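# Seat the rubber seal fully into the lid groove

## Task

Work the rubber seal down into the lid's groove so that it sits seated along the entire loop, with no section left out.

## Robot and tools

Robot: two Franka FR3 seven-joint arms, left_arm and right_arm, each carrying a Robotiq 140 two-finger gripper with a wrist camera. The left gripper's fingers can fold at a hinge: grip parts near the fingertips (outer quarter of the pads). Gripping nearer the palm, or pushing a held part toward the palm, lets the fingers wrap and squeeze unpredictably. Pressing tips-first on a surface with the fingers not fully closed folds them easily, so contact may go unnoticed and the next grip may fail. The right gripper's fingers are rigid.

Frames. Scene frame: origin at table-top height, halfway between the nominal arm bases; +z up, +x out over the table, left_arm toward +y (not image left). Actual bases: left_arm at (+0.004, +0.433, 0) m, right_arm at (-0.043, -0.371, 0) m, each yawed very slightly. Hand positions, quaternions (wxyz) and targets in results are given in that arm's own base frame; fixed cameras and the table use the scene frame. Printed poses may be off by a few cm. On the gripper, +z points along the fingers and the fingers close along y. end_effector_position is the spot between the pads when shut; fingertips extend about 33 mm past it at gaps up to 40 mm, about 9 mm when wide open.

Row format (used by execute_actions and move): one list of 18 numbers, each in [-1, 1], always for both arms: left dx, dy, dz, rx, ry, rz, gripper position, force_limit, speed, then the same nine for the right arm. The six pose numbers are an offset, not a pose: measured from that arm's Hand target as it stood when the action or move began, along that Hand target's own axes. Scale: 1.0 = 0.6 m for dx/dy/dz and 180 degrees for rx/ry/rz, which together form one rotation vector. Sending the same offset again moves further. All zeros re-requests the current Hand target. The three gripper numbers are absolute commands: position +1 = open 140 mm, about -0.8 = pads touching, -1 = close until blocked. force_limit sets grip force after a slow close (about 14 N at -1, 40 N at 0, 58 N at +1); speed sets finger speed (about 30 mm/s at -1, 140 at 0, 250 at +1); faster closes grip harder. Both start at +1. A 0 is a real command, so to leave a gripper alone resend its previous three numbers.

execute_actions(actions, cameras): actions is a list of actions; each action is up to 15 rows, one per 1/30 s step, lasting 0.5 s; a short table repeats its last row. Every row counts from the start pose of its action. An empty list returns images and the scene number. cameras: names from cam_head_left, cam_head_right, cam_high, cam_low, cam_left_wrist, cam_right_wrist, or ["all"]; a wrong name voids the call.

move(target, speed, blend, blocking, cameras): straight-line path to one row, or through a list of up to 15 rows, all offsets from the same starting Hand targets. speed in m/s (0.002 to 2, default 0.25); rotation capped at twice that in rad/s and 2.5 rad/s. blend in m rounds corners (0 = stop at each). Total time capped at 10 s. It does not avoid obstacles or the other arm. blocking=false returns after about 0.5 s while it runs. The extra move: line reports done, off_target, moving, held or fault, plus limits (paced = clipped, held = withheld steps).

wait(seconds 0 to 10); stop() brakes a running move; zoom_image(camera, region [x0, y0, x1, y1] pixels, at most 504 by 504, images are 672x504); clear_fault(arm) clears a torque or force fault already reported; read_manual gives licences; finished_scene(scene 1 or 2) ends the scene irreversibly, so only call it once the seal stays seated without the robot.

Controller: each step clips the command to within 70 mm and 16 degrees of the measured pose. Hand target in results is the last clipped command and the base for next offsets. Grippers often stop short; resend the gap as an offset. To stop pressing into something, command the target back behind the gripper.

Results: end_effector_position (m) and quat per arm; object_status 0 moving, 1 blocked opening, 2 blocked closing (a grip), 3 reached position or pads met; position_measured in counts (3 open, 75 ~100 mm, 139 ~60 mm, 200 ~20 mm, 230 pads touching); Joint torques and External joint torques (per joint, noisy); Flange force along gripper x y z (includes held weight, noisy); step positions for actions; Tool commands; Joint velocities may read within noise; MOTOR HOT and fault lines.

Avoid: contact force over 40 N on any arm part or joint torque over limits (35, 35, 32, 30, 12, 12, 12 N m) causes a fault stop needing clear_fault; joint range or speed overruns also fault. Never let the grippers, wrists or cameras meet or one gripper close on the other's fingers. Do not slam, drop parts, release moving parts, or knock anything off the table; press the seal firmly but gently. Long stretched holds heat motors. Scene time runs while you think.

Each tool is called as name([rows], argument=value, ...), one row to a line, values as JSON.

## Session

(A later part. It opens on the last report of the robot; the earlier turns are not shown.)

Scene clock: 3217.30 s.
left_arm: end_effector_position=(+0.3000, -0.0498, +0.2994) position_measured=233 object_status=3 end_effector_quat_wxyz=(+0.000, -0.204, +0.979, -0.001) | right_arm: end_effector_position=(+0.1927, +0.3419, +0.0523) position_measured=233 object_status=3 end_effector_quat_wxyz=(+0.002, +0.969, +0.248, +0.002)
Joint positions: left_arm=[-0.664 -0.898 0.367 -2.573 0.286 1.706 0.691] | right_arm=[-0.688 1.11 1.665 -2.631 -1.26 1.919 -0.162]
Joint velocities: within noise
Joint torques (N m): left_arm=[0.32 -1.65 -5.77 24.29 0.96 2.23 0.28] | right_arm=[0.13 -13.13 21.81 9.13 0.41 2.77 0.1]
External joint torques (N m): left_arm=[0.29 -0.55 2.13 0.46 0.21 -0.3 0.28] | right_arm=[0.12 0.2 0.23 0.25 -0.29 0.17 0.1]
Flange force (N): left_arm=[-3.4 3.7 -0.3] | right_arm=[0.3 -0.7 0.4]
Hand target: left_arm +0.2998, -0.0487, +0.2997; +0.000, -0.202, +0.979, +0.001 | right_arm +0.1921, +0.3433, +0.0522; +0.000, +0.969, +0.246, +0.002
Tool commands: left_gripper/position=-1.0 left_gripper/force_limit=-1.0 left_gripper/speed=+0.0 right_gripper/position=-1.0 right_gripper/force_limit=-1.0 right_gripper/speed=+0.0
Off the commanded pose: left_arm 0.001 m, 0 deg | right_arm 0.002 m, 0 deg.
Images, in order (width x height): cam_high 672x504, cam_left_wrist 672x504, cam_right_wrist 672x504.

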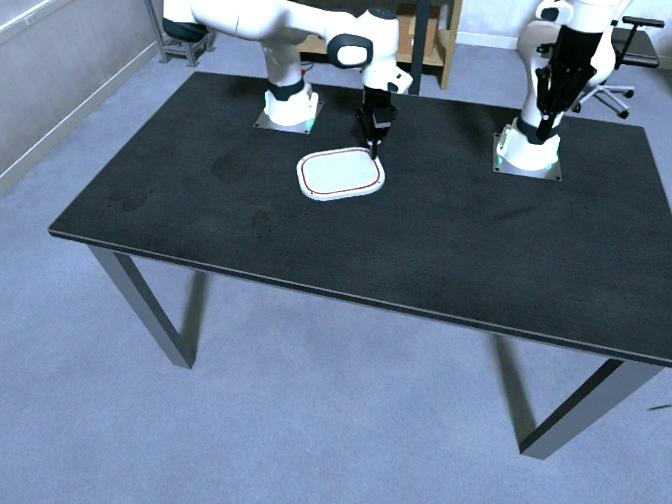

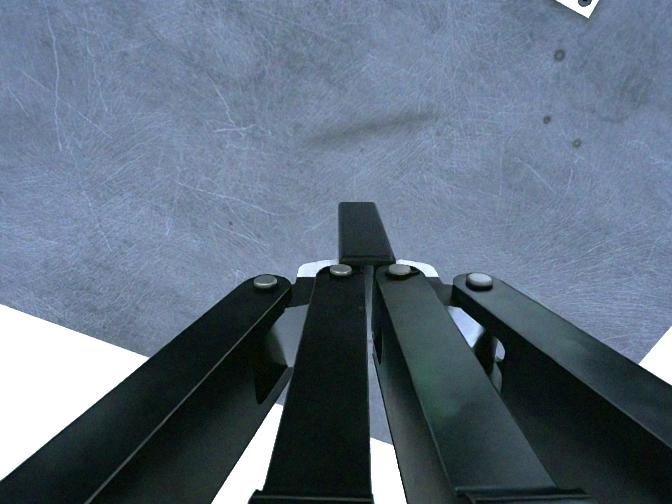

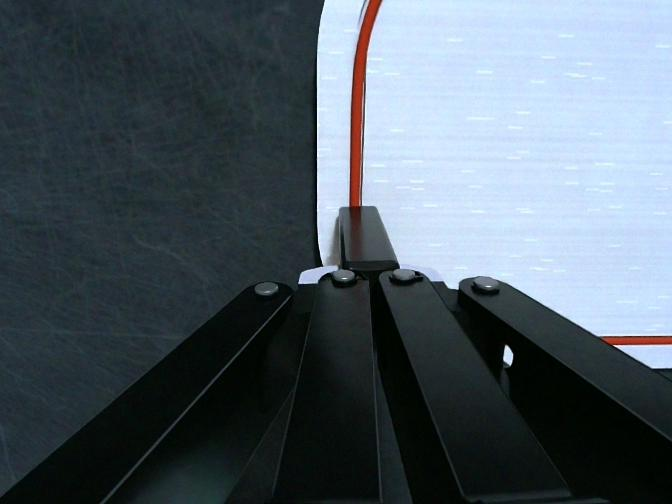

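zoom_image(camera="cam_right_wrist", region=[300, 0, 468, 220])

move(target=[0,0,0,0,0,0,-1,-1,0, 0,0,0.0042,0,0,0,-1,-1,0], speed=0.02)

Scaled by 2.291 from the camera's 672x504 image, which has a finer 960x720 frame.

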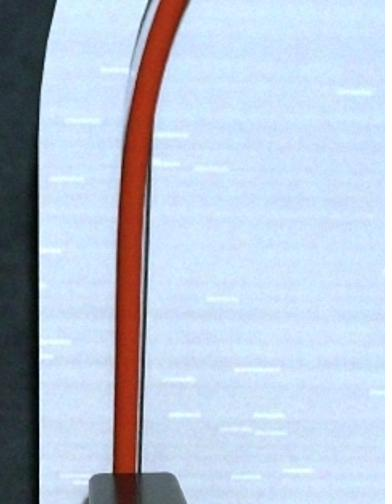

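Scene clock: 3223.53 s.
left_arm: end_effector_position=(+0.3000, -0.0498, +0.2994) position_measured=233 object_status=3 end_effector_quat_wxyz=(+0.000, -0.204, +0.979, -0.001) | right_arm: end_effector_position=(+0.1929, +0.3418, +0.0498) position_measured=233 object_status=3 end_effector_quat_wxyz=(+0.003, +0.969, +0.248, +0.002)
Joint positions: left_arm=[-0.664 -0.898 0.367 -2.573 0.286 1.706 0.691] | right_arm=[-0.685 1.11 1.657 -2.631 -1.267 1.923 -0.162]
Joint torques (N m): left_arm=[0.35 -1.66 -5.76 24.31 0.95 2.21 0.23] | right_arm=[0.32 -13.18 21.87 8.98 0.36 2.79 0.24]
External joint torques (N m): left_arm=[0.36 -0.69 2.17 0.56 0.2 -0.31 0.23] | right_arm=[0.35 0.26 0.23 0.2 -0.34 0.19 0.24]
Flange force (N): left_arm=[-3.2 4.1 -0.5] | right_arm=[0.3 -1.8 1.0]
Hand target: left_arm +0.2998, -0.0487, +0.2997; +0.000, -0.202, +0.979, +0.001 | right_arm +0.1921, +0.3433, +0.0497; +0.000, +0.969, +0.246, +0.002
Off the commanded pose: left_arm 0.001 m, 0 deg | right_arm 0.002 m, 0 deg.
move: done

move(target=[0,0,0,0,0,0,-1,-1,0, 0,0,0.0025,0,0,0,-1,-1,0], speed=0.02)

Scene clock: 3226.47 s.
left_arm: end_effector_position=(+0.3000, -0.0498, +0.2994) position_measured=233 object_status=3 end_effector_quat_wxyz=(+0.000, -0.204, +0.979, -0.001) | right_arm: end_effector_position=(+0.1928, +0.3422, +0.0493) position_measured=233 object_status=3 end_effector_quat_wxyz=(+0.002, +0.969, +0.249, +0.002)
Joint positions: left_arm=[-0.664 -0.898 0.367 -2.573 0.286 1.706 0.691] | right_arm=[-0.684 1.11 1.655 -2.631 -1.268 1.924 -0.161]
Joint torques (N m): left_arm=[0.33 -1.63 -5.78 24.31 0.95 2.22 0.26] | right_arm=[0.56 -13.27 19.65 8.65 -0.11 2.98 0.28]
External joint torques (N m): left_arm=[0.32 -0.65 2.07 0.55 0.2 -0.3 0.26] | right_arm=[0.62 0.22 -1.92 -0.1 -0.81 0.4 0.28]
Flange force (N): left_arm=[-3.2 3.9 -0.5] | right_arm=[2.3 -4.0 9.8]
Hand target: left_arm +0.2998, -0.0487, +0.2997; +0.000, -0.202, +0.979, +0.001 | right_arm +0.1921, +0.3433, +0.0482; +0.000, +0.969, +0.246, +0.002
Off the commanded pose: left_arm 0.001 m, 0 deg | right_arm 0.002 m, 0 deg.
move: done

move(target=[0,0,0,0,0,0,-1,-1,0, 0,0,0.0025,0,0,0,-1,-1,0], speed=0.02)

Scene clock: 3231.23 s.
left_arm: end_effector_position=(+0.3000, -0.0498, +0.2994) position_measured=233 object_status=3 end_effector_quat_wxyz=(+0.000, -0.204, +0.979, -0.001) | right_arm: end_effector_position=(+0.1927, +0.3423, +0.0491) position_measured=233 object_status=3 end_effector_quat_wxyz=(+0.002, +0.969, +0.248, +0.003)
Joint positions: left_arm=[-0.664 -0.898 0.367 -2.573 0.286 1.706 0.691] | right_arm=[-0.683 1.11 1.654 -2.631 -1.27 1.924 -0.16]
Joint torques (N m): left_arm=[0.34 -1.63 -5.75 24.33 0.95 2.21 0.27] | right_arm=[1.08 -13.37 16.97 8.27 -0.8 3.27 0.31]
External joint torques (N m): left_arm=[0.29 -0.46 2.14 0.44 0.2 -0.33 0.27] | right_arm=[1.09 0.16 -4.66 -0.47 -1.49 0.69 0.31]
Flange force (N): left_arm=[-3.6 3.6 -0.3] | right_arm=[5.0 -7.2 21.6]
Hand target: left_arm +0.2998, -0.0487, +0.2997; +0.000, -0.202, +0.979, +0.001 | right_arm +0.1922, +0.3433, +0.0467; +0.000, +0.969, +0.246, +0.002
Off the commanded pose: left_arm 0.001 m, 0 deg | right_arm 0.003 m, 0 deg.
move: done

move([
  [0,0,0,0,0,0,-1,-1,0, 0,0,-0.025,0,0,0,-1,-1,0],
  [0,0,0,0,0,0,-1,-1,0, 0.033,0,-0.025,0,0,0,-1,-1,0],
], speed=0.06, cameras=["cam_right_wrist"])

Scene clock: 3237.87 s.
left_arm: end_effector_position=(+0.3000, -0.0498, +0.2994) position_measured=233 object_status=3 end_effector_quat_wxyz=(+0.000, -0.204, +0.979, -0.001) | right_arm: end_effector_position=(+0.2085, +0.3539, +0.0623) position_measured=233 object_status=3 end_effector_quat_wxyz=(-0.002, +0.970, +0.242, +0.002)
Joint positions: left_arm=[-0.664 -0.898 0.367 -2.573 0.286 1.706 0.691] | right_arm=[-0.672 1.11 1.671 -2.579 -1.239 1.909 -0.185]
Joint velocities: left_arm=[within noise] | right_arm=[0 0 -0.001 0.002 0 0 -0.005]
Joint torques (N m): left_arm=[0.32 -1.64 -5.76 24.31 0.96 2.21 0.28] | right_arm=[0.12 -13.8 22.66 9.86 0.76 2.42 -0.16]
External joint torques (N m): left_arm=[0.25 -0.58 2.13 0.46 0.21 -0.32 0.28] | right_arm=[0.15 0.25 0.28 0.54 0.05 -0.19 -0.16]
Flange force (N): left_arm=[-3.3 3.8 -0.3] | right_arm=[1.5 -0.7 -1.4]
Hand target: left_arm +0.2998, -0.0487, +0.2997; +0.000, -0.202, +0.979, +0.001 | right_arm +0.2095, +0.3527, +0.0618; +0.000, +0.969, +0.246, +0.002
Off the commanded pose: left_arm 0.001 m, 0 deg | right_arm 0.002 m, 1 deg.
move: done
Images, in order (width x height): cam_right_wrist 672x504.

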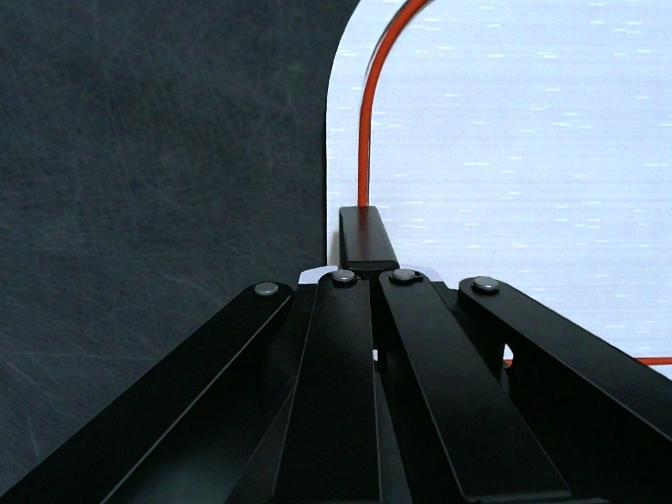

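zoom_image(camera="cam_right_wrist", region=[320, 0, 460, 210])

Scaled by 2.400 from the camera's 672x504 image, which has a finer 960x720 frame.

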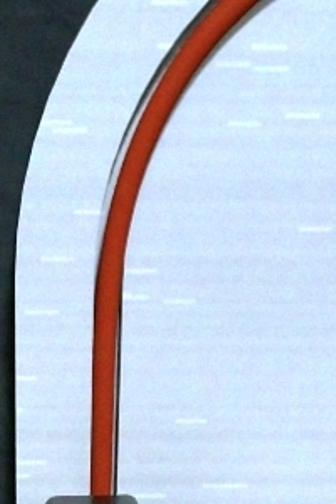

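move(target=[0,0,0,0,0,0,-1,-1,0, 0,0,0,0,0,0,-0.325,-1,0], speed=0.06, cameras=["cam_right_wrist"])

zoom_image(camera="cam_right_wrist", region=[250, 60, 460, 300])

Scene clock: 3255.43 s.
left_arm: end_effector_position=(+0.3000, -0.0498, +0.2994) position_measured=233 object_status=3 end_effector_quat_wxyz=(+0.000, -0.204, +0.979, -0.001) | right_arm: end_effector_position=(+0.2085, +0.3538, +0.0623) position_measured=170 object_status=0 end_effector_quat_wxyz=(-0.002, +0.970, +0.243, +0.002)
Joint positions: left_arm=[-0.664 -0.898 0.367 -2.573 0.286 1.706 0.691] | right_arm=[-0.672 1.11 1.671 -2.579 -1.239 1.909 -0.187]
Joint torques (N m): left_arm=[0.34 -1.66 -5.82 24.34 0.95 2.2 0.25] | right_arm=[0.14 -13.83 22.57 9.87 0.78 2.46 -0.2]
External joint torques (N m): left_arm=[0.36 -0.69 2.08 0.59 0.21 -0.32 0.25] | right_arm=[0.12 0.21 0.2 0.6 0.07 -0.14 -0.2]
Flange force (N): left_arm=[-3.1 4.0 -0.6] | right_arm=[1.8 -0.7 -1.2]
Hand target: left_arm +0.2998, -0.0487, +0.2997; +0.000, -0.202, +0.979, +0.001 | right_arm +0.2095, +0.3527, +0.0618; +0.000, +0.969, +0.246, +0.002
Off the commanded pose: left_arm 0.001 m, 0 deg | right_arm 0.002 m, 0 deg.
move: done
Images, in order (width x height): cam_right_wrist 672x504.

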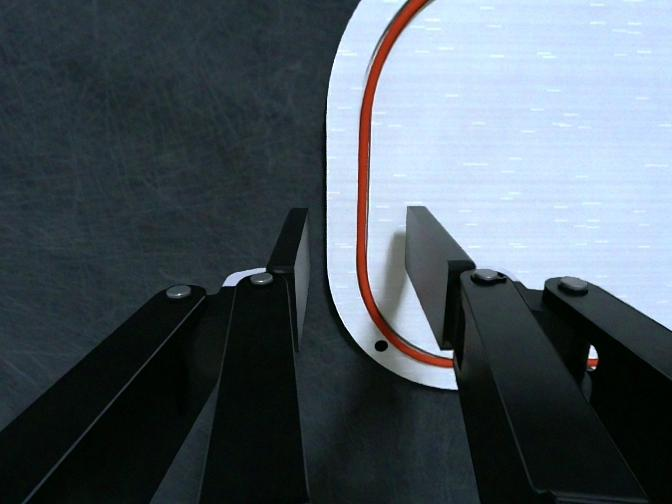

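Scaled by 2.100 from the camera's 672x504 image, which has a finer 960x720 frame.

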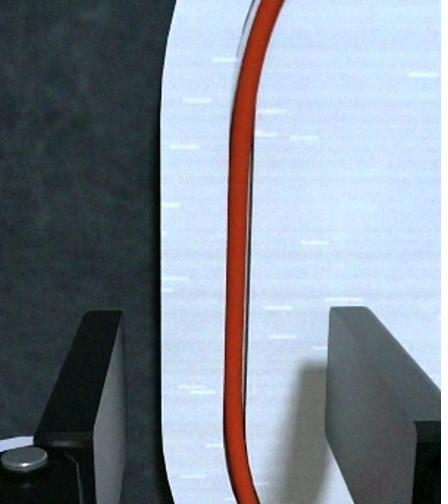

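move([
  [0,0,0,0,0,0,-1,-1,0, 0,0.0042,0,0,0,0,-1,-1,0],
  [0,0,0,0,0,0,-1,-1,0, 0,0.0042,0.015,0,0,0,-1,-1,0],
], speed=0.05, cameras=["cam_right_wrist"])

zoom_image(camera="cam_right_wrist", region=[300, 60, 440, 270])

Scene clock: 3281.70 s.
left_arm: end_effector_position=(+0.3000, -0.0498, +0.2994) position_measured=233 object_status=3 end_effector_quat_wxyz=(+0.000, -0.204, +0.979, -0.001) | right_arm: end_effector_position=(+0.2122, +0.3491, +0.0530) position_measured=233 object_status=3 end_effector_quat_wxyz=(+0.003, +0.970, +0.244, +0.003)
Joint positions: left_arm=[-0.664 -0.898 0.367 -2.573 0.286 1.706 0.691] | right_arm=[-0.671 1.11 1.645 -2.581 -1.26 1.913 -0.19]
Joint torques (N m): left_arm=[0.34 -1.66 -5.73 24.32 0.96 2.21 0.26] | right_arm=[0.23 -13.71 22.58 8.91 0.45 2.7 0.05]
External joint torques (N m): left_arm=[0.33 -0.68 2.12 0.56 0.21 -0.31 0.26] | right_arm=[0.21 0.59 0.17 0.02 -0.26 0.11 0.05]
Flange force (N): left_arm=[-3.2 4.0 -0.5] | right_arm=[0.0 -0.4 0.5]
Hand target: left_arm +0.2998, -0.0487, +0.2997; +0.000, -0.202, +0.979, +0.001 | right_arm +0.2107, +0.3505, +0.0528; +0.000, +0.969, +0.246, +0.002
Off the commanded pose: left_arm 0.001 m, 0 deg | right_arm 0.002 m, 0 deg.
move: done
Images, in order (width x height): cam_right_wrist 672x504.

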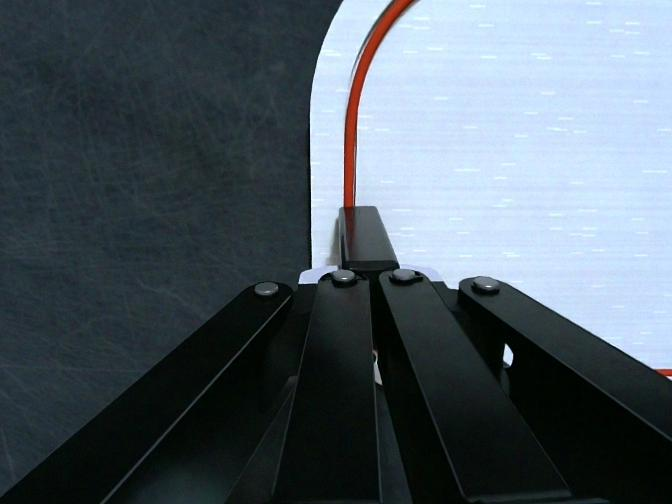

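Scaled by 2.400 from the camera's 672x504 image, which has a finer 960x720 frame.

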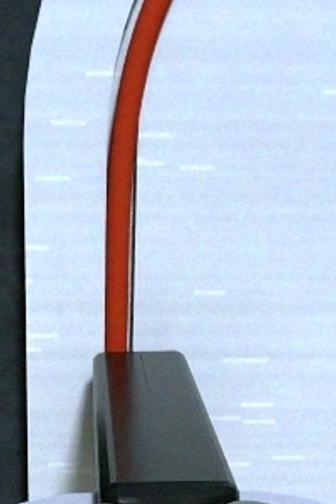

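move(target=[0,0,0,0,0,0,-1,-1,0, 0,-0.004,0,0,0,0,-1,-1,0], speed=0.05, cameras=["cam_right_wrist"])

zoom_image(camera="cam_right_wrist", region=[300, 60, 440, 270])

Scene clock: 3294.13 s.
left_arm: end_effector_position=(+0.3000, -0.0498, +0.2994) position_measured=233 object_status=3 end_effector_quat_wxyz=(+0.000, -0.204, +0.979, -0.001) | right_arm: end_effector_position=(+0.2094, +0.3507, +0.0525) position_measured=233 object_status=3 end_effector_quat_wxyz=(+0.003, +0.969, +0.248, +0.002)
Joint positions: left_arm=[-0.664 -0.898 0.367 -2.573 0.286 1.706 0.691] | right_arm=[-0.663 1.11 1.643 -2.581 -1.26 1.913 -0.19]
Joint torques (N m): left_arm=[0.33 -1.64 -5.75 24.31 0.95 2.21 0.27] | right_arm=[-0.01 -14.1 22.69 9.69 0.51 2.75 0.05]
External joint torques (N m): left_arm=[0.26 -0.54 2.1 0.48 0.2 -0.31 0.27] | right_arm=[0.05 0.23 0.35 0.83 -0.2 0.17 0.05]
Flange force (N): left_arm=[-3.4 3.6 -0.4] | right_arm=[1.7 -1.2 -0.4]
Hand target: left_arm +0.2998, -0.0487, +0.2997; +0.000, -0.202, +0.979, +0.001 | right_arm +0.2096, +0.3526, +0.0528; +0.000, +0.969, +0.246, +0.002
Off the commanded pose: left_arm 0.001 m, 0 deg | right_arm 0.002 m, 0 deg.
move: done
Images, in order (width x height): cam_right_wrist 672x504.

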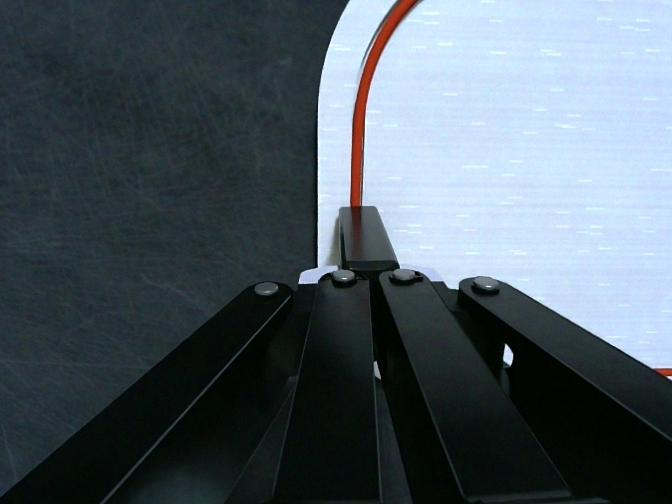

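Scaled by 2.400 from the camera's 672x504 image, which has a finer 960x720 frame.

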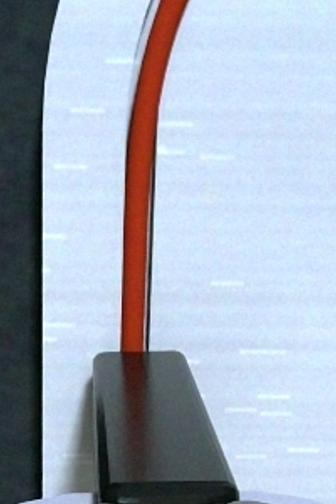

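move(target=[0,0,0,0,0,0,-1,-1,0, 0,0,0.0042,0,0,0,-1,-1,0], speed=0.02)

move(target=[0,0,0,0,0,0,-1,-1,0, 0,0,0.002,0,0,0,-1,-1,0], speed=0.02)

Scene clock: 3303.67 s.
left_arm: end_effector_position=(+0.3000, -0.0498, +0.2994) position_measured=233 object_status=3 end_effector_quat_wxyz=(+0.000, -0.204, +0.979, -0.001) | right_arm: end_effector_position=(+0.2094, +0.3506, +0.0501) position_measured=233 object_status=3 end_effector_quat_wxyz=(+0.003, +0.969, +0.248, +0.002)
Joint positions: left_arm=[-0.664 -0.898 0.367 -2.573 0.286 1.706 0.691] | right_arm=[-0.66 1.11 1.636 -2.581 -1.266 1.917 -0.19]
Joint velocities: left_arm=[within noise] | right_arm=[0.001 0.001 -0.003 0 -0.002 0.003 0.002]
Joint torques (N m): left_arm=[0.33 -1.64 -5.76 24.31 0.95 2.21 0.24] | right_arm=[0.2 -14.19 23.22 9.16 0.47 2.81 0.13]
External joint torques (N m): left_arm=[0.32 -0.6 2.16 0.48 0.2 -0.32 0.24] | right_arm=[0.27 0.21 0.77 0.32 -0.23 0.21 0.13]
Flange force (N): left_arm=[-3.3 3.9 -0.3] | right_arm=[0.1 -1.1 -1.1]
Hand target: left_arm +0.2998, -0.0487, +0.2997; +0.000, -0.202, +0.979, +0.001 | right_arm +0.2096, +0.3526, +0.0503; +0.000, +0.969, +0.246, +0.002
Off the commanded pose: left_arm 0.001 m, 0 deg | right_arm 0.002 m, 0 deg.
move: done

Scene clock: 3304.37 s.
left_arm: end_effector_position=(+0.3000, -0.0498, +0.2994) position_measured=233 object_status=3 end_effector_quat_wxyz=(+0.000, -0.204, +0.979, -0.001) | right_arm: end_effector_position=(+0.2094, +0.3508, +0.0493) position_measured=233 object_status=3 end_effector_quat_wxyz=(+0.003, +0.969, +0.249, +0.002)
Joint positions: left_arm=[-0.664 -0.898 0.367 -2.573 0.286 1.706 0.691] | right_arm=[-0.659 1.11 1.633 -2.581 -1.268 1.918 -0.19]
Joint torques (N m): left_arm=[0.32 -1.63 -5.79 24.31 0.95 2.21 0.23] | right_arm=[0.38 -14.15 21.74 8.98 0.15 2.92 0.17]
External joint torques (N m): left_arm=[0.32 -0.63 2.1 0.53 0.2 -0.31 0.23] | right_arm=[0.32 0.27 -0.71 0.3 -0.55 0.33 0.17]
Flange force (N): left_arm=[-3.2 3.8 -0.5] | right_arm=[1.7 -2.3 4.5]
Hand target: left_arm +0.2998, -0.0487, +0.2997; +0.000, -0.202, +0.979, +0.001 | right_arm +0.2096, +0.3526, +0.0491; +0.000, +0.969, +0.246, +0.002
Off the commanded pose: left_arm 0.001 m, 0 deg | right_arm 0.002 m, 0 deg.
move: done

move(target=[0,0,0,0,0,0,-1,-1,0, 0,0,0.0037,0,0,0,-1,-1,0], speed=0.02)

Scene clock: 3310.77 s.
left_arm: end_effector_position=(+0.3000, -0.0498, +0.2994) position_measured=233 object_status=3 end_effector_quat_wxyz=(+0.000, -0.204, +0.979, -0.001) | right_arm: end_effector_position=(+0.2094, +0.3510, +0.0490) position_measured=233 object_status=3 end_effector_quat_wxyz=(+0.003, +0.968, +0.249, +0.002)
Joint positions: left_arm=[-0.664 -0.898 0.367 -2.573 0.286 1.706 0.691] | right_arm=[-0.657 1.11 1.632 -2.58 -1.269 1.919 -0.19]
Joint torques (N m): left_arm=[0.32 -1.65 -5.8 24.31 0.94 2.22 0.25] | right_arm=[1.09 -14.02 17.85 8.74 -0.81 3.34 0.25]
External joint torques (N m): left_arm=[0.33 -0.63 2.11 0.53 0.2 -0.31 0.25] | right_arm=[1.03 0.42 -4.6 0.09 -1.52 0.75 0.25]
Flange force (N): left_arm=[-3.2 3.9 -0.4] | right_arm=[6.3 -7.3 20.5]
Hand target: left_arm +0.2998, -0.0487, +0.2997; +0.000, -0.202, +0.979, +0.001 | right_arm +0.2096, +0.3526, +0.0469; +0.000, +0.969, +0.246, +0.002
Off the commanded pose: left_arm 0.001 m, 0 deg | right_arm 0.003 m, 0 deg.
move: done

move([
  [0,0,0,0,0,0,-1,-1,0, 0,0,-0.012,0,0,0,-1,-1,0],
  [0,0,0,0,0,0,-1,-1,0, 0.033,0,-0.012,0,0,0,-1,-1,0],
], speed=0.05, cameras=["cam_right_wrist"])

zoom_image(camera="cam_right_wrist", region=[300, 0, 460, 210])

Scene clock: 3320.23 s.
left_arm: end_effector_position=(+0.3000, -0.0498, +0.2994) position_measured=233 object_status=3 end_effector_quat_wxyz=(+0.000, -0.204, +0.979, -0.001) | right_arm: end_effector_position=(+0.2268, +0.3632, +0.0547) position_measured=233 object_status=3 end_effector_quat_wxyz=(-0.002, +0.970, +0.242, +0.004)
Joint positions: left_arm=[-0.664 -0.898 0.367 -2.573 0.286 1.706 0.691] | right_arm=[-0.636 1.11 1.624 -2.527 -1.26 1.916 -0.209]
Joint velocities: left_arm=[within noise] | right_arm=[-0.001 0 0 0 0 0 -0.006]
Joint torques (N m): left_arm=[0.34 -1.64 -5.77 24.34 0.95 2.21 0.26] | right_arm=[0.19 -15.13 23.55 9.52 1.13 2.41 -0.15]
External joint torques (N m): left_arm=[0.29 -0.61 2.09 0.59 0.2 -0.31 0.26] | right_arm=[0.17 0.23 0.25 0.6 0.43 -0.2 -0.15]
Flange force (N): left_arm=[-3.4 3.7 -0.6] | right_arm=[1.9 -1.1 -2.0]
Hand target: left_arm +0.2998, -0.0487, +0.2997; +0.000, -0.202, +0.979, +0.001 | right_arm +0.2270, +0.3621, +0.0541; +0.000, +0.969, +0.246, +0.002
Off the commanded pose: left_arm 0.001 m, 0 deg | right_arm 0.001 m, 1 deg.
move: done
Images, in order (width x height): cam_right_wrist 672x504.

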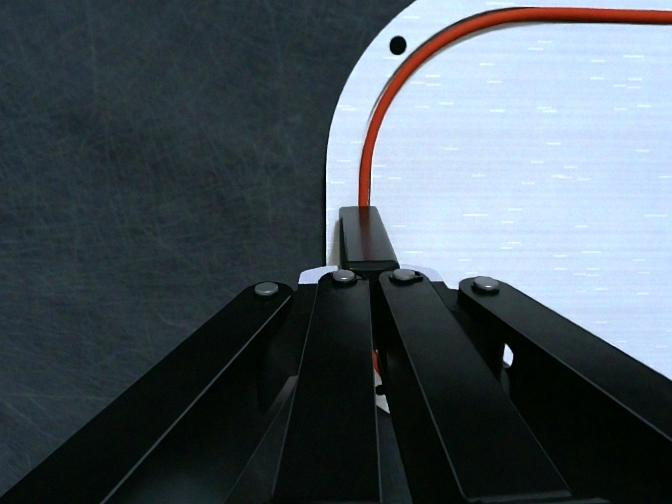

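Scaled by 2.400 from the camera's 672x504 image, which has a finer 960x720 frame.

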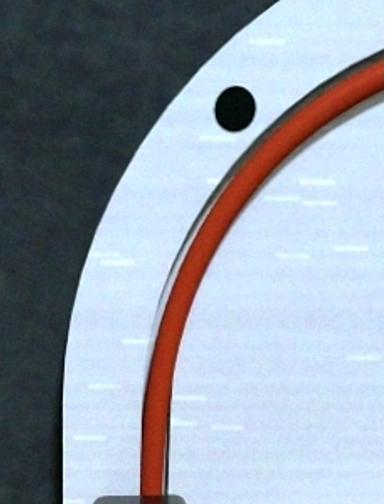

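move(target=[0,0,0,0,0,0,-1,-1,0, 0,0.002,0.004,0,0,0,-1,-1,0], speed=0.03, cameras=["cam_right_wrist"])

zoom_image(camera="cam_right_wrist", region=[300, 60, 440, 270])

Scene clock: 3329.90 s.
left_arm: end_effector_position=(+0.3000, -0.0498, +0.2994) position_measured=233 object_status=3 end_effector_quat_wxyz=(+0.000, -0.204, +0.979, -0.001) | right_arm: end_effector_position=(+0.2271, +0.3613, +0.0523) position_measured=233 object_status=3 end_effector_quat_wxyz=(+0.000, +0.970, +0.242, +0.002)
Joint positions: left_arm=[-0.664 -0.898 0.367 -2.573 0.286 1.706 0.691] | right_arm=[-0.636 1.11 1.618 -2.527 -1.261 1.916 -0.211]
Joint torques (N m): left_arm=[0.33 -1.62 -5.75 24.33 0.95 2.21 0.26] | right_arm=[-0.44 -15.19 23.34 9.1 0.46 2.59 -0.15]
External joint torques (N m): left_arm=[0.35 -0.58 2.16 0.57 0.21 -0.32 0.26] | right_arm=[-0.5 0.27 -0.03 0.31 -0.25 -0.02 -0.15]
Flange force (N): left_arm=[-3.5 3.8 -0.5] | right_arm=[0.4 1.7 -0.1]
Hand target: left_arm +0.2998, -0.0487, +0.2997; +0.000, -0.202, +0.979, +0.001 | right_arm +0.2276, +0.3610, +0.0517; +0.000, +0.969, +0.246, +0.002
Off the commanded pose: left_arm 0.001 m, 0 deg | right_arm 0.001 m, 0 deg.
move: done
Images, in order (width x height): cam_right_wrist 672x504.

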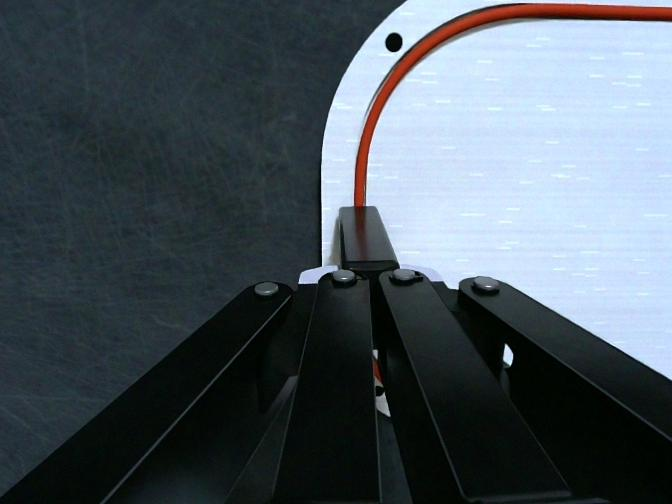

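Scaled by 2.400 from the camera's 672x504 image, which has a finer 960x720 frame.

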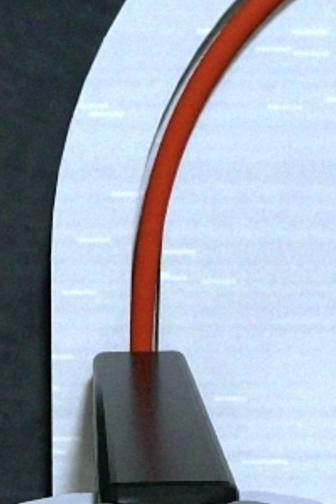

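move(target=[0,0,0,0,0,0,-1,-1,0, 0,0,0.004,0,0,0,-1,-1,0], speed=0.02)

move(target=[0,0,0,0,0,0,-1,-1,0, 0,0,0.0015,0,0,0,-1,-1,0], speed=0.02)

Scene clock: 3336.90 s.
left_arm: end_effector_position=(+0.3000, -0.0498, +0.2994) position_measured=233 object_status=3 end_effector_quat_wxyz=(+0.000, -0.204, +0.979, -0.001) | right_arm: end_effector_position=(+0.2283, +0.3599, +0.0497) position_measured=233 object_status=3 end_effector_quat_wxyz=(+0.002, +0.970, +0.242, +0.002)
Joint positions: left_arm=[-0.664 -0.898 0.367 -2.573 0.286 1.706 0.691] | right_arm=[-0.635 1.11 1.611 -2.527 -1.267 1.916 -0.211]
Joint torques (N m): left_arm=[0.36 -1.64 -5.77 24.33 0.94 2.22 0.29] | right_arm=[-0.1 -15.11 23.23 9 0.33 2.57 -0.07]
External joint torques (N m): left_arm=[0.35 -0.67 2.13 0.53 0.19 -0.31 0.29] | right_arm=[-0.04 0.37 -0.1 0.17 -0.37 -0.03 -0.07]
Flange force (N): left_arm=[-3.2 4.0 -0.4] | right_arm=[0.6 0.2 1.0]
Hand target: left_arm +0.2998, -0.0487, +0.2997; +0.000, -0.202, +0.979, +0.001 | right_arm +0.2276, +0.3610, +0.0493; +0.000, +0.969, +0.246, +0.002
Off the commanded pose: left_arm 0.001 m, 0 deg | right_arm 0.001 m, 0 deg.
move: done

Scene clock: 3337.60 s.
left_arm: end_effector_position=(+0.3000, -0.0498, +0.2994) position_measured=233 object_status=3 end_effector_quat_wxyz=(+0.000, -0.204, +0.979, -0.001) | right_arm: end_effector_position=(+0.2284, +0.3599, +0.0492) position_measured=233 object_status=3 end_effector_quat_wxyz=(+0.002, +0.970, +0.243, +0.003)
Joint positions: left_arm=[-0.664 -0.898 0.367 -2.573 0.286 1.706 0.691] | right_arm=[-0.634 1.11 1.61 -2.527 -1.269 1.916 -0.211]
Joint torques (N m): left_arm=[0.33 -1.67 -5.77 24.33 0.95 2.21 0.26] | right_arm=[0.28 -14.85 22.5 8.92 0.15 2.67 0]
External joint torques (N m): left_arm=[0.36 -0.66 2.17 0.56 0.2 -0.32 0.26] | right_arm=[0.28 0.67 -0.83 0.14 -0.55 0.07 0]
Flange force (N): left_arm=[-3.3 4.0 -0.5] | right_arm=[1.7 -1.4 4.2]
Hand target: left_arm +0.2998, -0.0487, +0.2997; +0.000, -0.202, +0.979, +0.001 | right_arm +0.2276, +0.3610, +0.0484; +0.000, +0.969, +0.246, +0.002
Off the commanded pose: left_arm 0.001 m, 0 deg | right_arm 0.002 m, 0 deg.
move: done

move(target=[0,0,0,0,0,0,-1,-1,0, 0,0,0.0035,0,0,0,-1,-1,0], speed=0.02)

Scene clock: 3341.07 s.
left_arm: end_effector_position=(+0.3000, -0.0498, +0.2994) position_measured=233 object_status=3 end_effector_quat_wxyz=(+0.000, -0.204, +0.979, -0.001) | right_arm: end_effector_position=(+0.2284, +0.3601, +0.0490) position_measured=233 object_status=3 end_effector_quat_wxyz=(+0.002, +0.970, +0.243, +0.003)
Joint positions: left_arm=[-0.664 -0.898 0.367 -2.573 0.286 1.706 0.691] | right_arm=[-0.633 1.11 1.609 -2.527 -1.27 1.916 -0.211]
Joint torques (N m): left_arm=[0.31 -1.67 -5.74 24.35 0.95 2.21 0.25] | right_arm=[0.9 -14.43 18.93 8.5 -0.67 3.11 -0.01]
External joint torques (N m): left_arm=[0.31 -0.67 2.13 0.6 0.2 -0.31 0.25] | right_arm=[0.88 1.12 -4.37 -0.18 -1.38 0.52 -0.01]
Flange force (N): left_arm=[-3.3 3.9 -0.6] | right_arm=[5.5 -5.2 18.0]
Hand target: left_arm +0.2998, -0.0487, +0.2997; +0.000, -0.202, +0.979, +0.001 | right_arm +0.2276, +0.3610, +0.0463; +0.000, +0.969, +0.246, +0.002
Off the commanded pose: left_arm 0.001 m, 0 deg | right_arm 0.003 m, 0 deg.
move: done

move([
  [0,0,0,0,0,0,-1,-1,0, 0,0,-0.01,0,0,0,-1,-1,0],
  [0,0,0,0,0,0,-1,-1,0, 0.033,0.004,-0.01,0,0,0,-1,-1,0],
], speed=0.05, cameras=["cam_right_wrist"])

zoom_image(camera="cam_right_wrist", region=[300, 60, 500, 270])

Scene clock: 3359.00 s.
left_arm: end_effector_position=(+0.3000, -0.0498, +0.2994) position_measured=233 object_status=3 end_effector_quat_wxyz=(+0.000, -0.204, +0.979, -0.001) | right_arm: end_effector_position=(+0.2463, +0.3692, +0.0530) position_measured=233 object_status=3 end_effector_quat_wxyz=(-0.001, +0.970, +0.242, +0.004)
Joint positions: left_arm=[-0.664 -0.898 0.367 -2.573 0.286 1.706 0.691] | right_arm=[-0.617 1.11 1.599 -2.478 -1.263 1.914 -0.244]
Joint velocities: left_arm=[within noise] | right_arm=[0 -0.001 0 -0.001 0.001 0 -0.008]
Joint torques (N m): left_arm=[0.34 -1.66 -5.75 24.31 0.96 2.22 0.25] | right_arm=[0.2 -16.15 24.31 9.54 1.13 2.41 -0.15]
External joint torques (N m): left_arm=[0.33 -0.7 2.11 0.61 0.21 -0.29 0.25] | right_arm=[0.25 0.29 0.33 0.66 0.43 -0.19 -0.15]
Flange force (N): left_arm=[-3.2 3.9 -0.6] | right_arm=[2.2 -1.4 -2.0]
Hand target: left_arm +0.2998, -0.0487, +0.2997; +0.000, -0.202, +0.979, +0.001 | right_arm +0.2461, +0.3683, +0.0524; +0.000, +0.969, +0.246, +0.002
Off the commanded pose: left_arm 0.001 m, 0 deg | right_arm 0.001 m, 1 deg.
move: done
Images, in order (width x height): cam_right_wrist 672x504.

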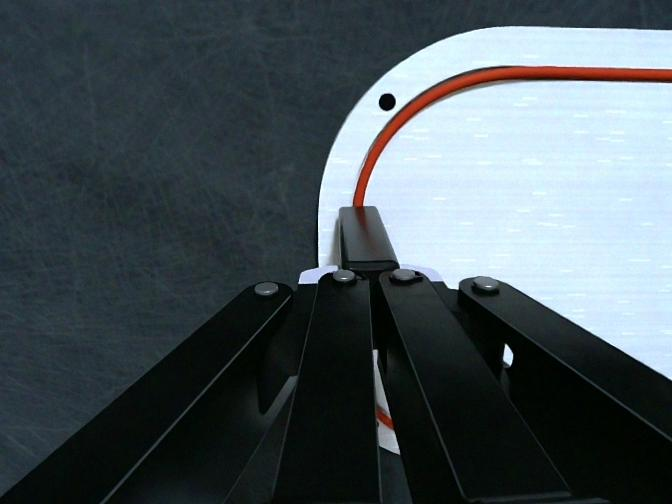

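Scaled by 2.400 from the camera's 672x504 image, which has a finer 960x720 frame.

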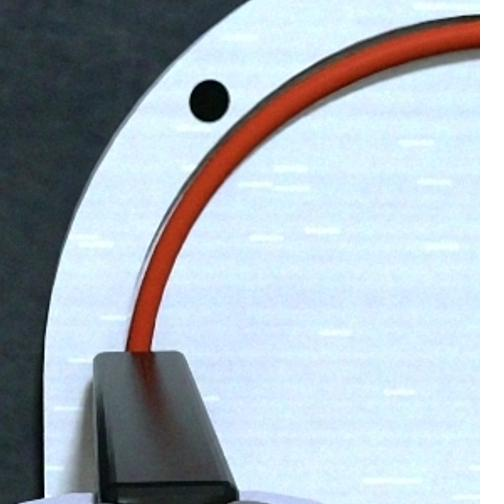

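move(target=[0,0,0,0,0,0,-1,-1,0, 0,0,0.0055,0,0,0,-1,-1,0], speed=0.02)

move(target=[0,0,0,0,0,0,-1,-1,0, 0,0,0.0015,0,0,0,-1,-1,0], speed=0.02)

Scene clock: 3364.57 s.
left_arm: end_effector_position=(+0.3000, -0.0498, +0.2994) position_measured=233 object_status=3 end_effector_quat_wxyz=(+0.000, -0.204, +0.979, -0.001) | right_arm: end_effector_position=(+0.2457, +0.3672, +0.0492) position_measured=233 object_status=3 end_effector_quat_wxyz=(+0.002, +0.970, +0.243, +0.002)
Joint positions: left_arm=[-0.664 -0.898 0.367 -2.573 0.286 1.706 0.691] | right_arm=[-0.614 1.11 1.59 -2.478 -1.265 1.914 -0.246]
Joint torques (N m): left_arm=[0.31 -1.64 -5.76 24.3 0.95 2.21 0.28] | right_arm=[0.13 -16.39 24.66 9.18 0.34 2.59 -0.04]
External joint torques (N m): left_arm=[0.28 -0.6 2.14 0.47 0.2 -0.33 0.28] | right_arm=[0.17 0.18 0.62 0.43 -0.38 -0.01 -0.04]
Flange force (N): left_arm=[-3.3 3.9 -0.3] | right_arm=[0.8 -0.6 -0.8]
Hand target: left_arm +0.2998, -0.0487, +0.2997; +0.000, -0.202, +0.979, +0.001 | right_arm +0.2461, +0.3683, +0.0491; +0.000, +0.969, +0.246, +0.002
Off the commanded pose: left_arm 0.001 m, 0 deg | right_arm 0.001 m, 0 deg.
move: done

Scene clock: 3365.27 s.
left_arm: end_effector_position=(+0.3000, -0.0498, +0.2994) position_measured=233 object_status=3 end_effector_quat_wxyz=(+0.000, -0.204, +0.979, -0.001) | right_arm: end_effector_position=(+0.2457, +0.3674, +0.0491) position_measured=233 object_status=3 end_effector_quat_wxyz=(+0.002, +0.970, +0.243, +0.002)
Joint positions: left_arm=[-0.664 -0.898 0.367 -2.573 0.286 1.706 0.691] | right_arm=[-0.613 1.11 1.589 -2.478 -1.266 1.914 -0.246]
Joint torques (N m): left_arm=[0.36 -1.63 -5.75 24.34 0.94 2.2 0.27] | right_arm=[0.31 -16.26 22.85 9.12 0.09 2.65 -0.03]
External joint torques (N m): left_arm=[0.38 -0.57 2.17 0.54 0.2 -0.32 0.27] | right_arm=[0.39 0.36 -1.17 0.3 -0.61 0.06 -0.03]
Flange force (N): left_arm=[-3.5 3.9 -0.5] | right_arm=[2.7 -2.2 5.2]
Hand target: left_arm +0.2998, -0.0487, +0.2997; +0.000, -0.202, +0.979, +0.001 | right_arm +0.2461, +0.3683, +0.0482; +0.000, +0.969, +0.246, +0.002
Off the commanded pose: left_arm 0.001 m, 0 deg | right_arm 0.001 m, 0 deg.
move: done

move(target=[0,0,0,0,0,0,-1,-1,0, 0,0,0.0035,0,0,0,-1,-1,0], speed=0.02)

Scene clock: 3368.60 s.
left_arm: end_effector_position=(+0.3000, -0.0498, +0.2994) position_measured=233 object_status=3 end_effector_quat_wxyz=(+0.000, -0.204, +0.979, -0.001) | right_arm: end_effector_position=(+0.2456, +0.3676, +0.0488) position_measured=233 object_status=3 end_effector_quat_wxyz=(+0.002, +0.970, +0.244, +0.003)
Joint positions: left_arm=[-0.664 -0.898 0.367 -2.573 0.286 1.706 0.691] | right_arm=[-0.611 1.11 1.589 -2.478 -1.268 1.914 -0.246]
Joint torques (N m): left_arm=[0.34 -1.63 -5.74 24.34 0.95 2.21 0.25] | right_arm=[0.74 -15.72 19.42 8.97 -0.7 2.98 0.02]
External joint torques (N m): left_arm=[0.34 -0.63 2.19 0.55 0.21 -0.32 0.25] | right_arm=[0.69 0.91 -4.68 0.27 -1.41 0.38 0.02]
Flange force (N): left_arm=[-3.4 3.9 -0.5] | right_arm=[6.7 -5.3 17.9]
Hand target: left_arm +0.2998, -0.0487, +0.2997; +0.000, -0.202, +0.979, +0.001 | right_arm +0.2461, +0.3683, +0.0461; +0.000, +0.969, +0.246, +0.002
Off the commanded pose: left_arm 0.001 m, 0 deg | right_arm 0.003 m, 0 deg.
move: done

move([
  [0,0,0,0,0,0,-1,-1,0, 0,0,-0.012,0,0,0,-1,-1,0],
  [0,0,0,0,0,0,-1,-1,0, 0.030,0.010,-0.012,0,0,0,-1,-1,0],
], speed=0.05, cameras=["cam_right_wrist"])

zoom_image(camera="cam_right_wrist", region=[300, 60, 500, 270])

Scene clock: 3389.83 s.
left_arm: end_effector_position=(+0.3000, -0.0498, +0.2994) position_measured=233 object_status=3 end_effector_quat_wxyz=(+0.000, -0.204, +0.979, -0.001) | right_arm: end_effector_position=(+0.2651, +0.3725, +0.0540) position_measured=233 object_status=3 end_effector_quat_wxyz=(-0.001, +0.970, +0.242, +0.004)
Joint positions: left_arm=[-0.664 -0.898 0.367 -2.573 0.286 1.706 0.691] | right_arm=[-0.61 1.111 1.585 -2.436 -1.259 1.909 -0.282]
Joint velocities: left_arm=[within noise] | right_arm=[0.001 0 -0.001 0 -0.001 0.001 -0.007]
Joint torques (N m): left_arm=[0.34 -1.63 -5.81 24.31 0.96 2.21 0.28] | right_arm=[0.14 -16.86 24.91 9.61 1.13 2.42 -0.22]
External joint torques (N m): left_arm=[0.32 -0.58 2.11 0.45 0.21 -0.32 0.28] | right_arm=[0.05 0.49 0.24 0.71 0.42 -0.21 -0.22]
Flange force (N): left_arm=[-3.3 3.9 -0.3] | right_arm=[2.3 -0.6 -1.9]
Hand target: left_arm +0.2998, -0.0487, +0.2997; +0.000, -0.202, +0.979, +0.001 | right_arm +0.2648, +0.3716, +0.0534; +0.000, +0.969, +0.246, +0.002
Off the commanded pose: left_arm 0.001 m, 0 deg | right_arm 0.001 m, 1 deg.
move: done
Images, in order (width x height): cam_right_wrist 672x504.

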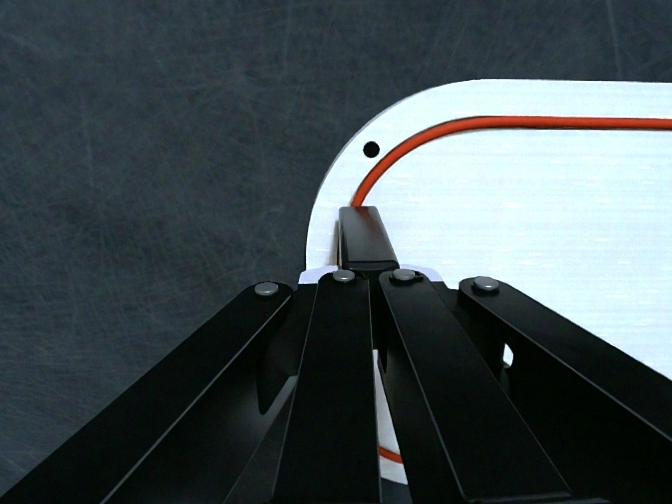

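Scaled by 2.400 from the camera's 672x504 image, which has a finer 960x720 frame.

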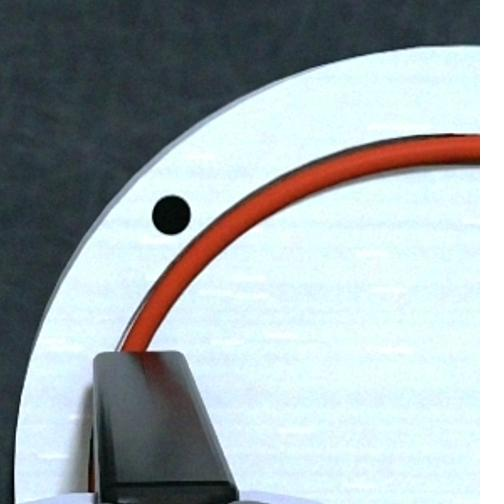

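move(target=[0,0,0,0,0,0,-1,-1,0, 0,-0.003,0.004,0,0,0,-1,-1,0], speed=0.03, cameras=["cam_right_wrist"])

zoom_image(camera="cam_right_wrist", region=[300, 60, 500, 270])

Scene clock: 3396.40 s.
left_arm: end_effector_position=(+0.3000, -0.0498, +0.2994) position_measured=233 object_status=3 end_effector_quat_wxyz=(+0.000, -0.204, +0.979, -0.001) | right_arm: end_effector_position=(+0.2633, +0.3725, +0.0512) position_measured=233 object_status=3 end_effector_quat_wxyz=(+0.001, +0.970, +0.244, +0.002)
Joint positions: left_arm=[-0.664 -0.898 0.367 -2.573 0.286 1.706 0.691] | right_arm=[-0.601 1.111 1.577 -2.434 -1.259 1.909 -0.284]
Joint torques (N m): left_arm=[0.32 -1.62 -5.76 24.3 0.95 2.2 0.25] | right_arm=[-0.17 -17.25 25.5 9.4 0.6 2.59 0.05]
External joint torques (N m): left_arm=[0.38 -0.61 2.2 0.56 0.21 -0.32 0.25] | right_arm=[-0.21 0.23 0.72 0.54 -0.12 -0.03 0.05]
Flange force (N): left_arm=[-3.5 3.9 -0.5] | right_arm=[0.4 0.4 -1.9]
Hand target: left_arm +0.2998, -0.0487, +0.2997; +0.000, -0.202, +0.979, +0.001 | right_arm +0.2640, +0.3732, +0.0510; +0.000, +0.969, +0.246, +0.002
Off the commanded pose: left_arm 0.001 m, 0 deg | right_arm 0.001 m, 0 deg.
move: done
Images, in order (width x height): cam_right_wrist 672x504.

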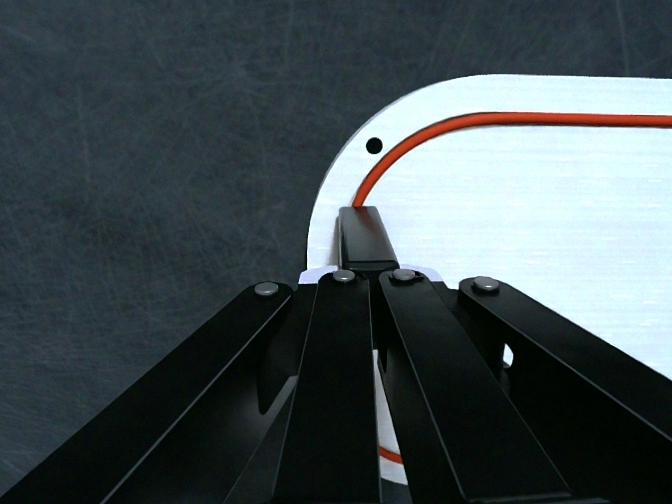

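Scaled by 2.400 from the camera's 672x504 image, which has a finer 960x720 frame.

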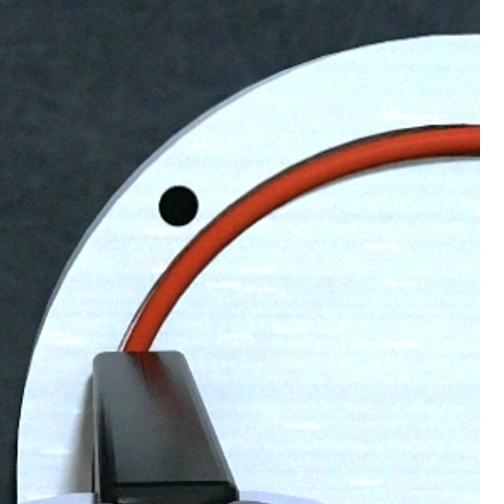

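move(target=[0,0,0,0,0,0,-1,-1,0, 0,0,0.0033,0,0,0,-1,-1,0], speed=0.02)

move(target=[0,0,0,0,0,0,-1,-1,0, 0,0,0.0017,0,0,0,-1,-1,0], speed=0.02)

Scene clock: 3405.50 s.
left_arm: end_effector_position=(+0.3000, -0.0498, +0.2994) position_measured=233 object_status=3 end_effector_quat_wxyz=(+0.000, -0.204, +0.979, -0.001) | right_arm: end_effector_position=(+0.2635, +0.3716, +0.0491) position_measured=233 object_status=3 end_effector_quat_wxyz=(+0.003, +0.970, +0.245, +0.002)
Joint positions: left_arm=[-0.664 -0.898 0.367 -2.573 0.286 1.706 0.691] | right_arm=[-0.599 1.111 1.572 -2.433 -1.262 1.909 -0.284]
Joint torques (N m): left_arm=[0.32 -1.64 -5.74 24.3 0.95 2.21 0.25] | right_arm=[-0.06 -17.15 24.78 9.28 0.31 2.66 0.04]
External joint torques (N m): left_arm=[0.31 -0.7 2.16 0.57 0.21 -0.31 0.25] | right_arm=[-0.05 0.46 0.06 0.43 -0.4 0.06 0.04]
Flange force (N): left_arm=[-3.2 4.0 -0.5] | right_arm=[1.0 -0.3 0.9]
Hand target: left_arm +0.2998, -0.0487, +0.2997; +0.000, -0.202, +0.979, +0.001 | right_arm +0.2640, +0.3732, +0.0491; +0.000, +0.969, +0.246, +0.002
Off the commanded pose: left_arm 0.001 m, 0 deg | right_arm 0.002 m, 0 deg.
move: done

Scene clock: 3406.20 s.
left_arm: end_effector_position=(+0.3000, -0.0498, +0.2994) position_measured=233 object_status=3 end_effector_quat_wxyz=(+0.000, -0.204, +0.979, -0.001) | right_arm: end_effector_position=(+0.2633, +0.3724, +0.0490) position_measured=233 object_status=3 end_effector_quat_wxyz=(+0.002, +0.969, +0.245, +0.002)
Joint positions: left_arm=[-0.664 -0.898 0.367 -2.573 0.286 1.706 0.691] | right_arm=[-0.598 1.111 1.571 -2.433 -1.264 1.911 -0.284]
Joint torques (N m): left_arm=[0.36 -1.63 -5.76 24.34 0.95 2.21 0.24] | right_arm=[0.03 -17.3 23.5 9.24 0.16 2.64 0]
External joint torques (N m): left_arm=[0.34 -0.6 2.13 0.54 0.2 -0.32 0.24] | right_arm=[-0.03 0.24 -1.22 0.53 -0.56 0.03 0]
Flange force (N): left_arm=[-3.3 3.8 -0.5] | right_arm=[2.8 -1.2 4.5]
Hand target: left_arm +0.2998, -0.0487, +0.2997; +0.000, -0.202, +0.979, +0.001 | right_arm +0.2640, +0.3732, +0.0480; +0.000, +0.969, +0.246, +0.002
Off the commanded pose: left_arm 0.001 m, 0 deg | right_arm 0.001 m, 0 deg.
move: done

move(target=[0,0,0,0,0,0,-1,-1,0, 0,0,0.0033,0,0,0,-1,-1,0], speed=0.02)

Scene clock: 3409.67 s.
left_arm: end_effector_position=(+0.3000, -0.0498, +0.2994) position_measured=233 object_status=3 end_effector_quat_wxyz=(+0.000, -0.204, +0.979, -0.001) | right_arm: end_effector_position=(+0.2632, +0.3730, +0.0487) position_measured=233 object_status=3 end_effector_quat_wxyz=(+0.001, +0.969, +0.246, +0.003)
Joint positions: left_arm=[-0.664 -0.898 0.367 -2.573 0.286 1.706 0.691] | right_arm=[-0.597 1.111 1.57 -2.433 -1.265 1.913 -0.284]
Joint torques (N m): left_arm=[0.31 -1.65 -5.77 24.31 0.95 2.22 0.29] | right_arm=[0.49 -16.92 20.47 8.9 -0.49 2.86 0.03]
External joint torques (N m): left_arm=[0.3 -0.61 2.13 0.48 0.2 -0.32 0.29] | right_arm=[0.39 0.69 -4.26 0.15 -1.2 0.25 0.03]
Flange force (N): left_arm=[-3.3 3.9 -0.3] | right_arm=[5.5 -3.7 15.1]
Hand target: left_arm +0.2998, -0.0487, +0.2997; +0.000, -0.202, +0.979, +0.001 | right_arm +0.2640, +0.3732, +0.0461; +0.000, +0.969, +0.246, +0.002
Off the commanded pose: left_arm 0.001 m, 0 deg | right_arm 0.003 m, 0 deg.
move: done

move([
  [0,0,0,0,0,0,-1,-1,0, 0,0,-0.012,0,0,0,-1,-1,0],
  [0,0,0,0,0,0,-1,-1,0, 0.027,0.030,-0.012,0,0,0,-1,-1,0],
], speed=0.05, cameras=["cam_right_wrist"])

zoom_image(camera="cam_right_wrist", region=[300, 60, 500, 270])

Scene clock: 3419.63 s.
left_arm: end_effector_position=(+0.3000, -0.0498, +0.2994) position_measured=233 object_status=3 end_effector_quat_wxyz=(+0.000, -0.204, +0.979, -0.001) | right_arm: end_effector_position=(+0.2863, +0.3665, +0.0540) position_measured=233 object_status=3 end_effector_quat_wxyz=(-0.001, +0.970, +0.243, +0.004)
Joint positions: left_arm=[-0.664 -0.898 0.367 -2.573 0.286 1.706 0.691] | right_arm=[-0.632 1.112 1.575 -2.41 -1.258 1.907 -0.334]
Joint velocities: left_arm=[within noise] | right_arm=[0 0 0 0 -0.001 0 -0.005]
Joint torques (N m): left_arm=[0.34 -1.64 -5.7 24.35 0.95 2.21 0.25] | right_arm=[-0.7 -17.51 25.29 9.57 0.91 2.46 -0.08]
External joint torques (N m): left_arm=[0.39 -0.66 2.26 0.63 0.21 -0.31 0.25] | right_arm=[-0.69 0.46 0.23 0.58 0.2 -0.17 -0.08]
Flange force (N): left_arm=[-3.6 4.0 -0.6] | right_arm=[0.5 1.8 -2.0]
Hand target: left_arm +0.2998, -0.0487, +0.2997; +0.000, -0.202, +0.979, +0.001 | right_arm +0.2868, +0.3651, +0.0534; +0.000, +0.969, +0.246, +0.002
Off the commanded pose: left_arm 0.001 m, 0 deg | right_arm 0.002 m, 0 deg.
move: done
Images, in order (width x height): cam_right_wrist 672x504.

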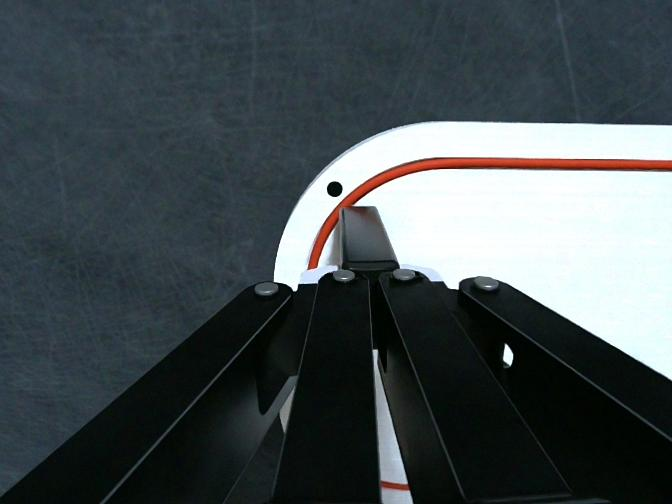

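Scaled by 2.400 from the camera's 672x504 image, which has a finer 960x720 frame.

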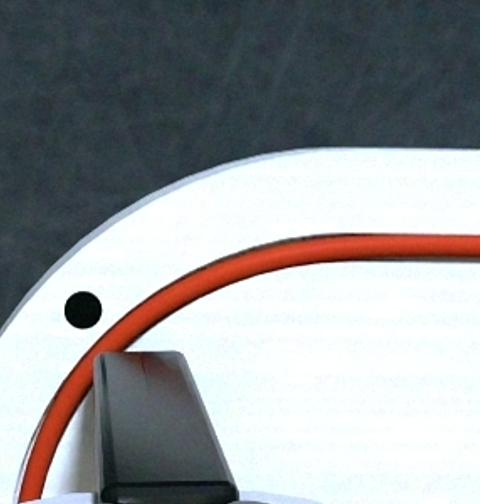

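move(target=[0,0,0,0,0,0,-1,-1,0, 0.0185,-0.008,0.002,0,0,0,-1,-1,0], speed=0.05, cameras=["cam_right_wrist"])

zoom_image(camera="cam_right_wrist", region=[260, 60, 500, 312])

Scene clock: 3436.13 s.
left_arm: end_effector_position=(+0.3000, -0.0498, +0.2994) position_measured=233 object_status=3 end_effector_quat_wxyz=(+0.000, -0.204, +0.979, -0.001) | right_arm: end_effector_position=(+0.2944, +0.3754, +0.0528) position_measured=233 object_status=3 end_effector_quat_wxyz=(-0.001, +0.970, +0.242, +0.004)
Joint positions: left_arm=[-0.664 -0.898 0.367 -2.573 0.286 1.706 0.691] | right_arm=[-0.598 1.112 1.556 -2.372 -1.257 1.907 -0.342]
Joint velocities: left_arm=[within noise] | right_arm=[0.002 0 -0.002 0.002 0 0 -0.006]
Joint torques (N m): left_arm=[0.36 -1.63 -5.79 24.3 0.95 2.21 0.26] | right_arm=[0.09 -18.6 25.78 9.66 1.15 2.53 -0.07]
External joint torques (N m): left_arm=[0.38 -0.72 2.12 0.6 0.21 -0.31 0.26] | right_arm=[0.13 0.28 0.26 0.62 0.44 -0.1 -0.07]
Flange force (N): left_arm=[-3.1 4.1 -0.6] | right_arm=[2.1 -1.0 -1.6]
Hand target: left_arm +0.2998, -0.0487, +0.2997; +0.000, -0.202, +0.979, +0.001 | right_arm +0.2942, +0.3746, +0.0522; +0.000, +0.969, +0.246, +0.002
Off the commanded pose: left_arm 0.001 m, 0 deg | right_arm 0.001 m, 0 deg.
move: done
Images, in order (width x height): cam_right_wrist 672x504.

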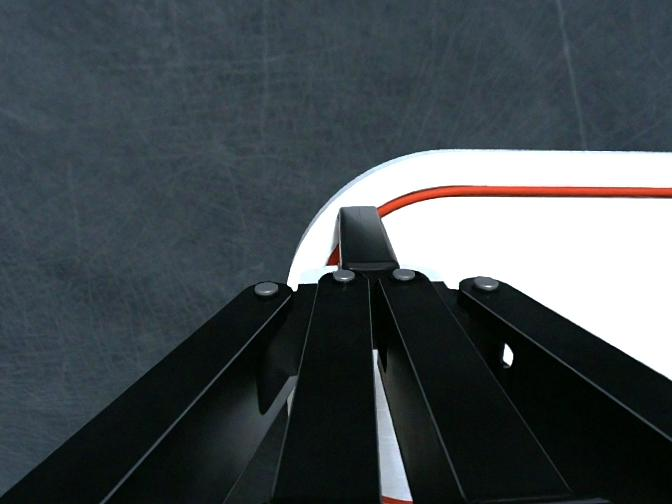

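Scaled by 2.000 from the camera's 672x504 image, which has a finer 960x720 frame.

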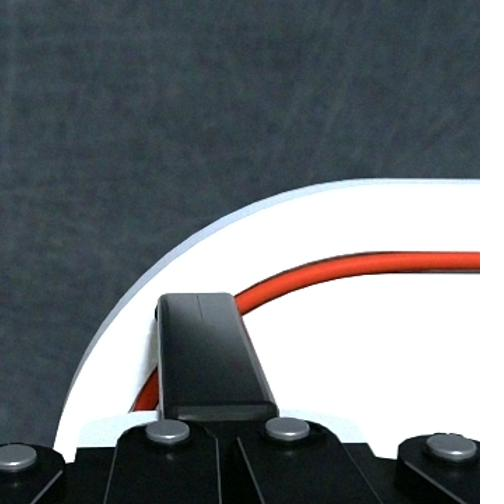

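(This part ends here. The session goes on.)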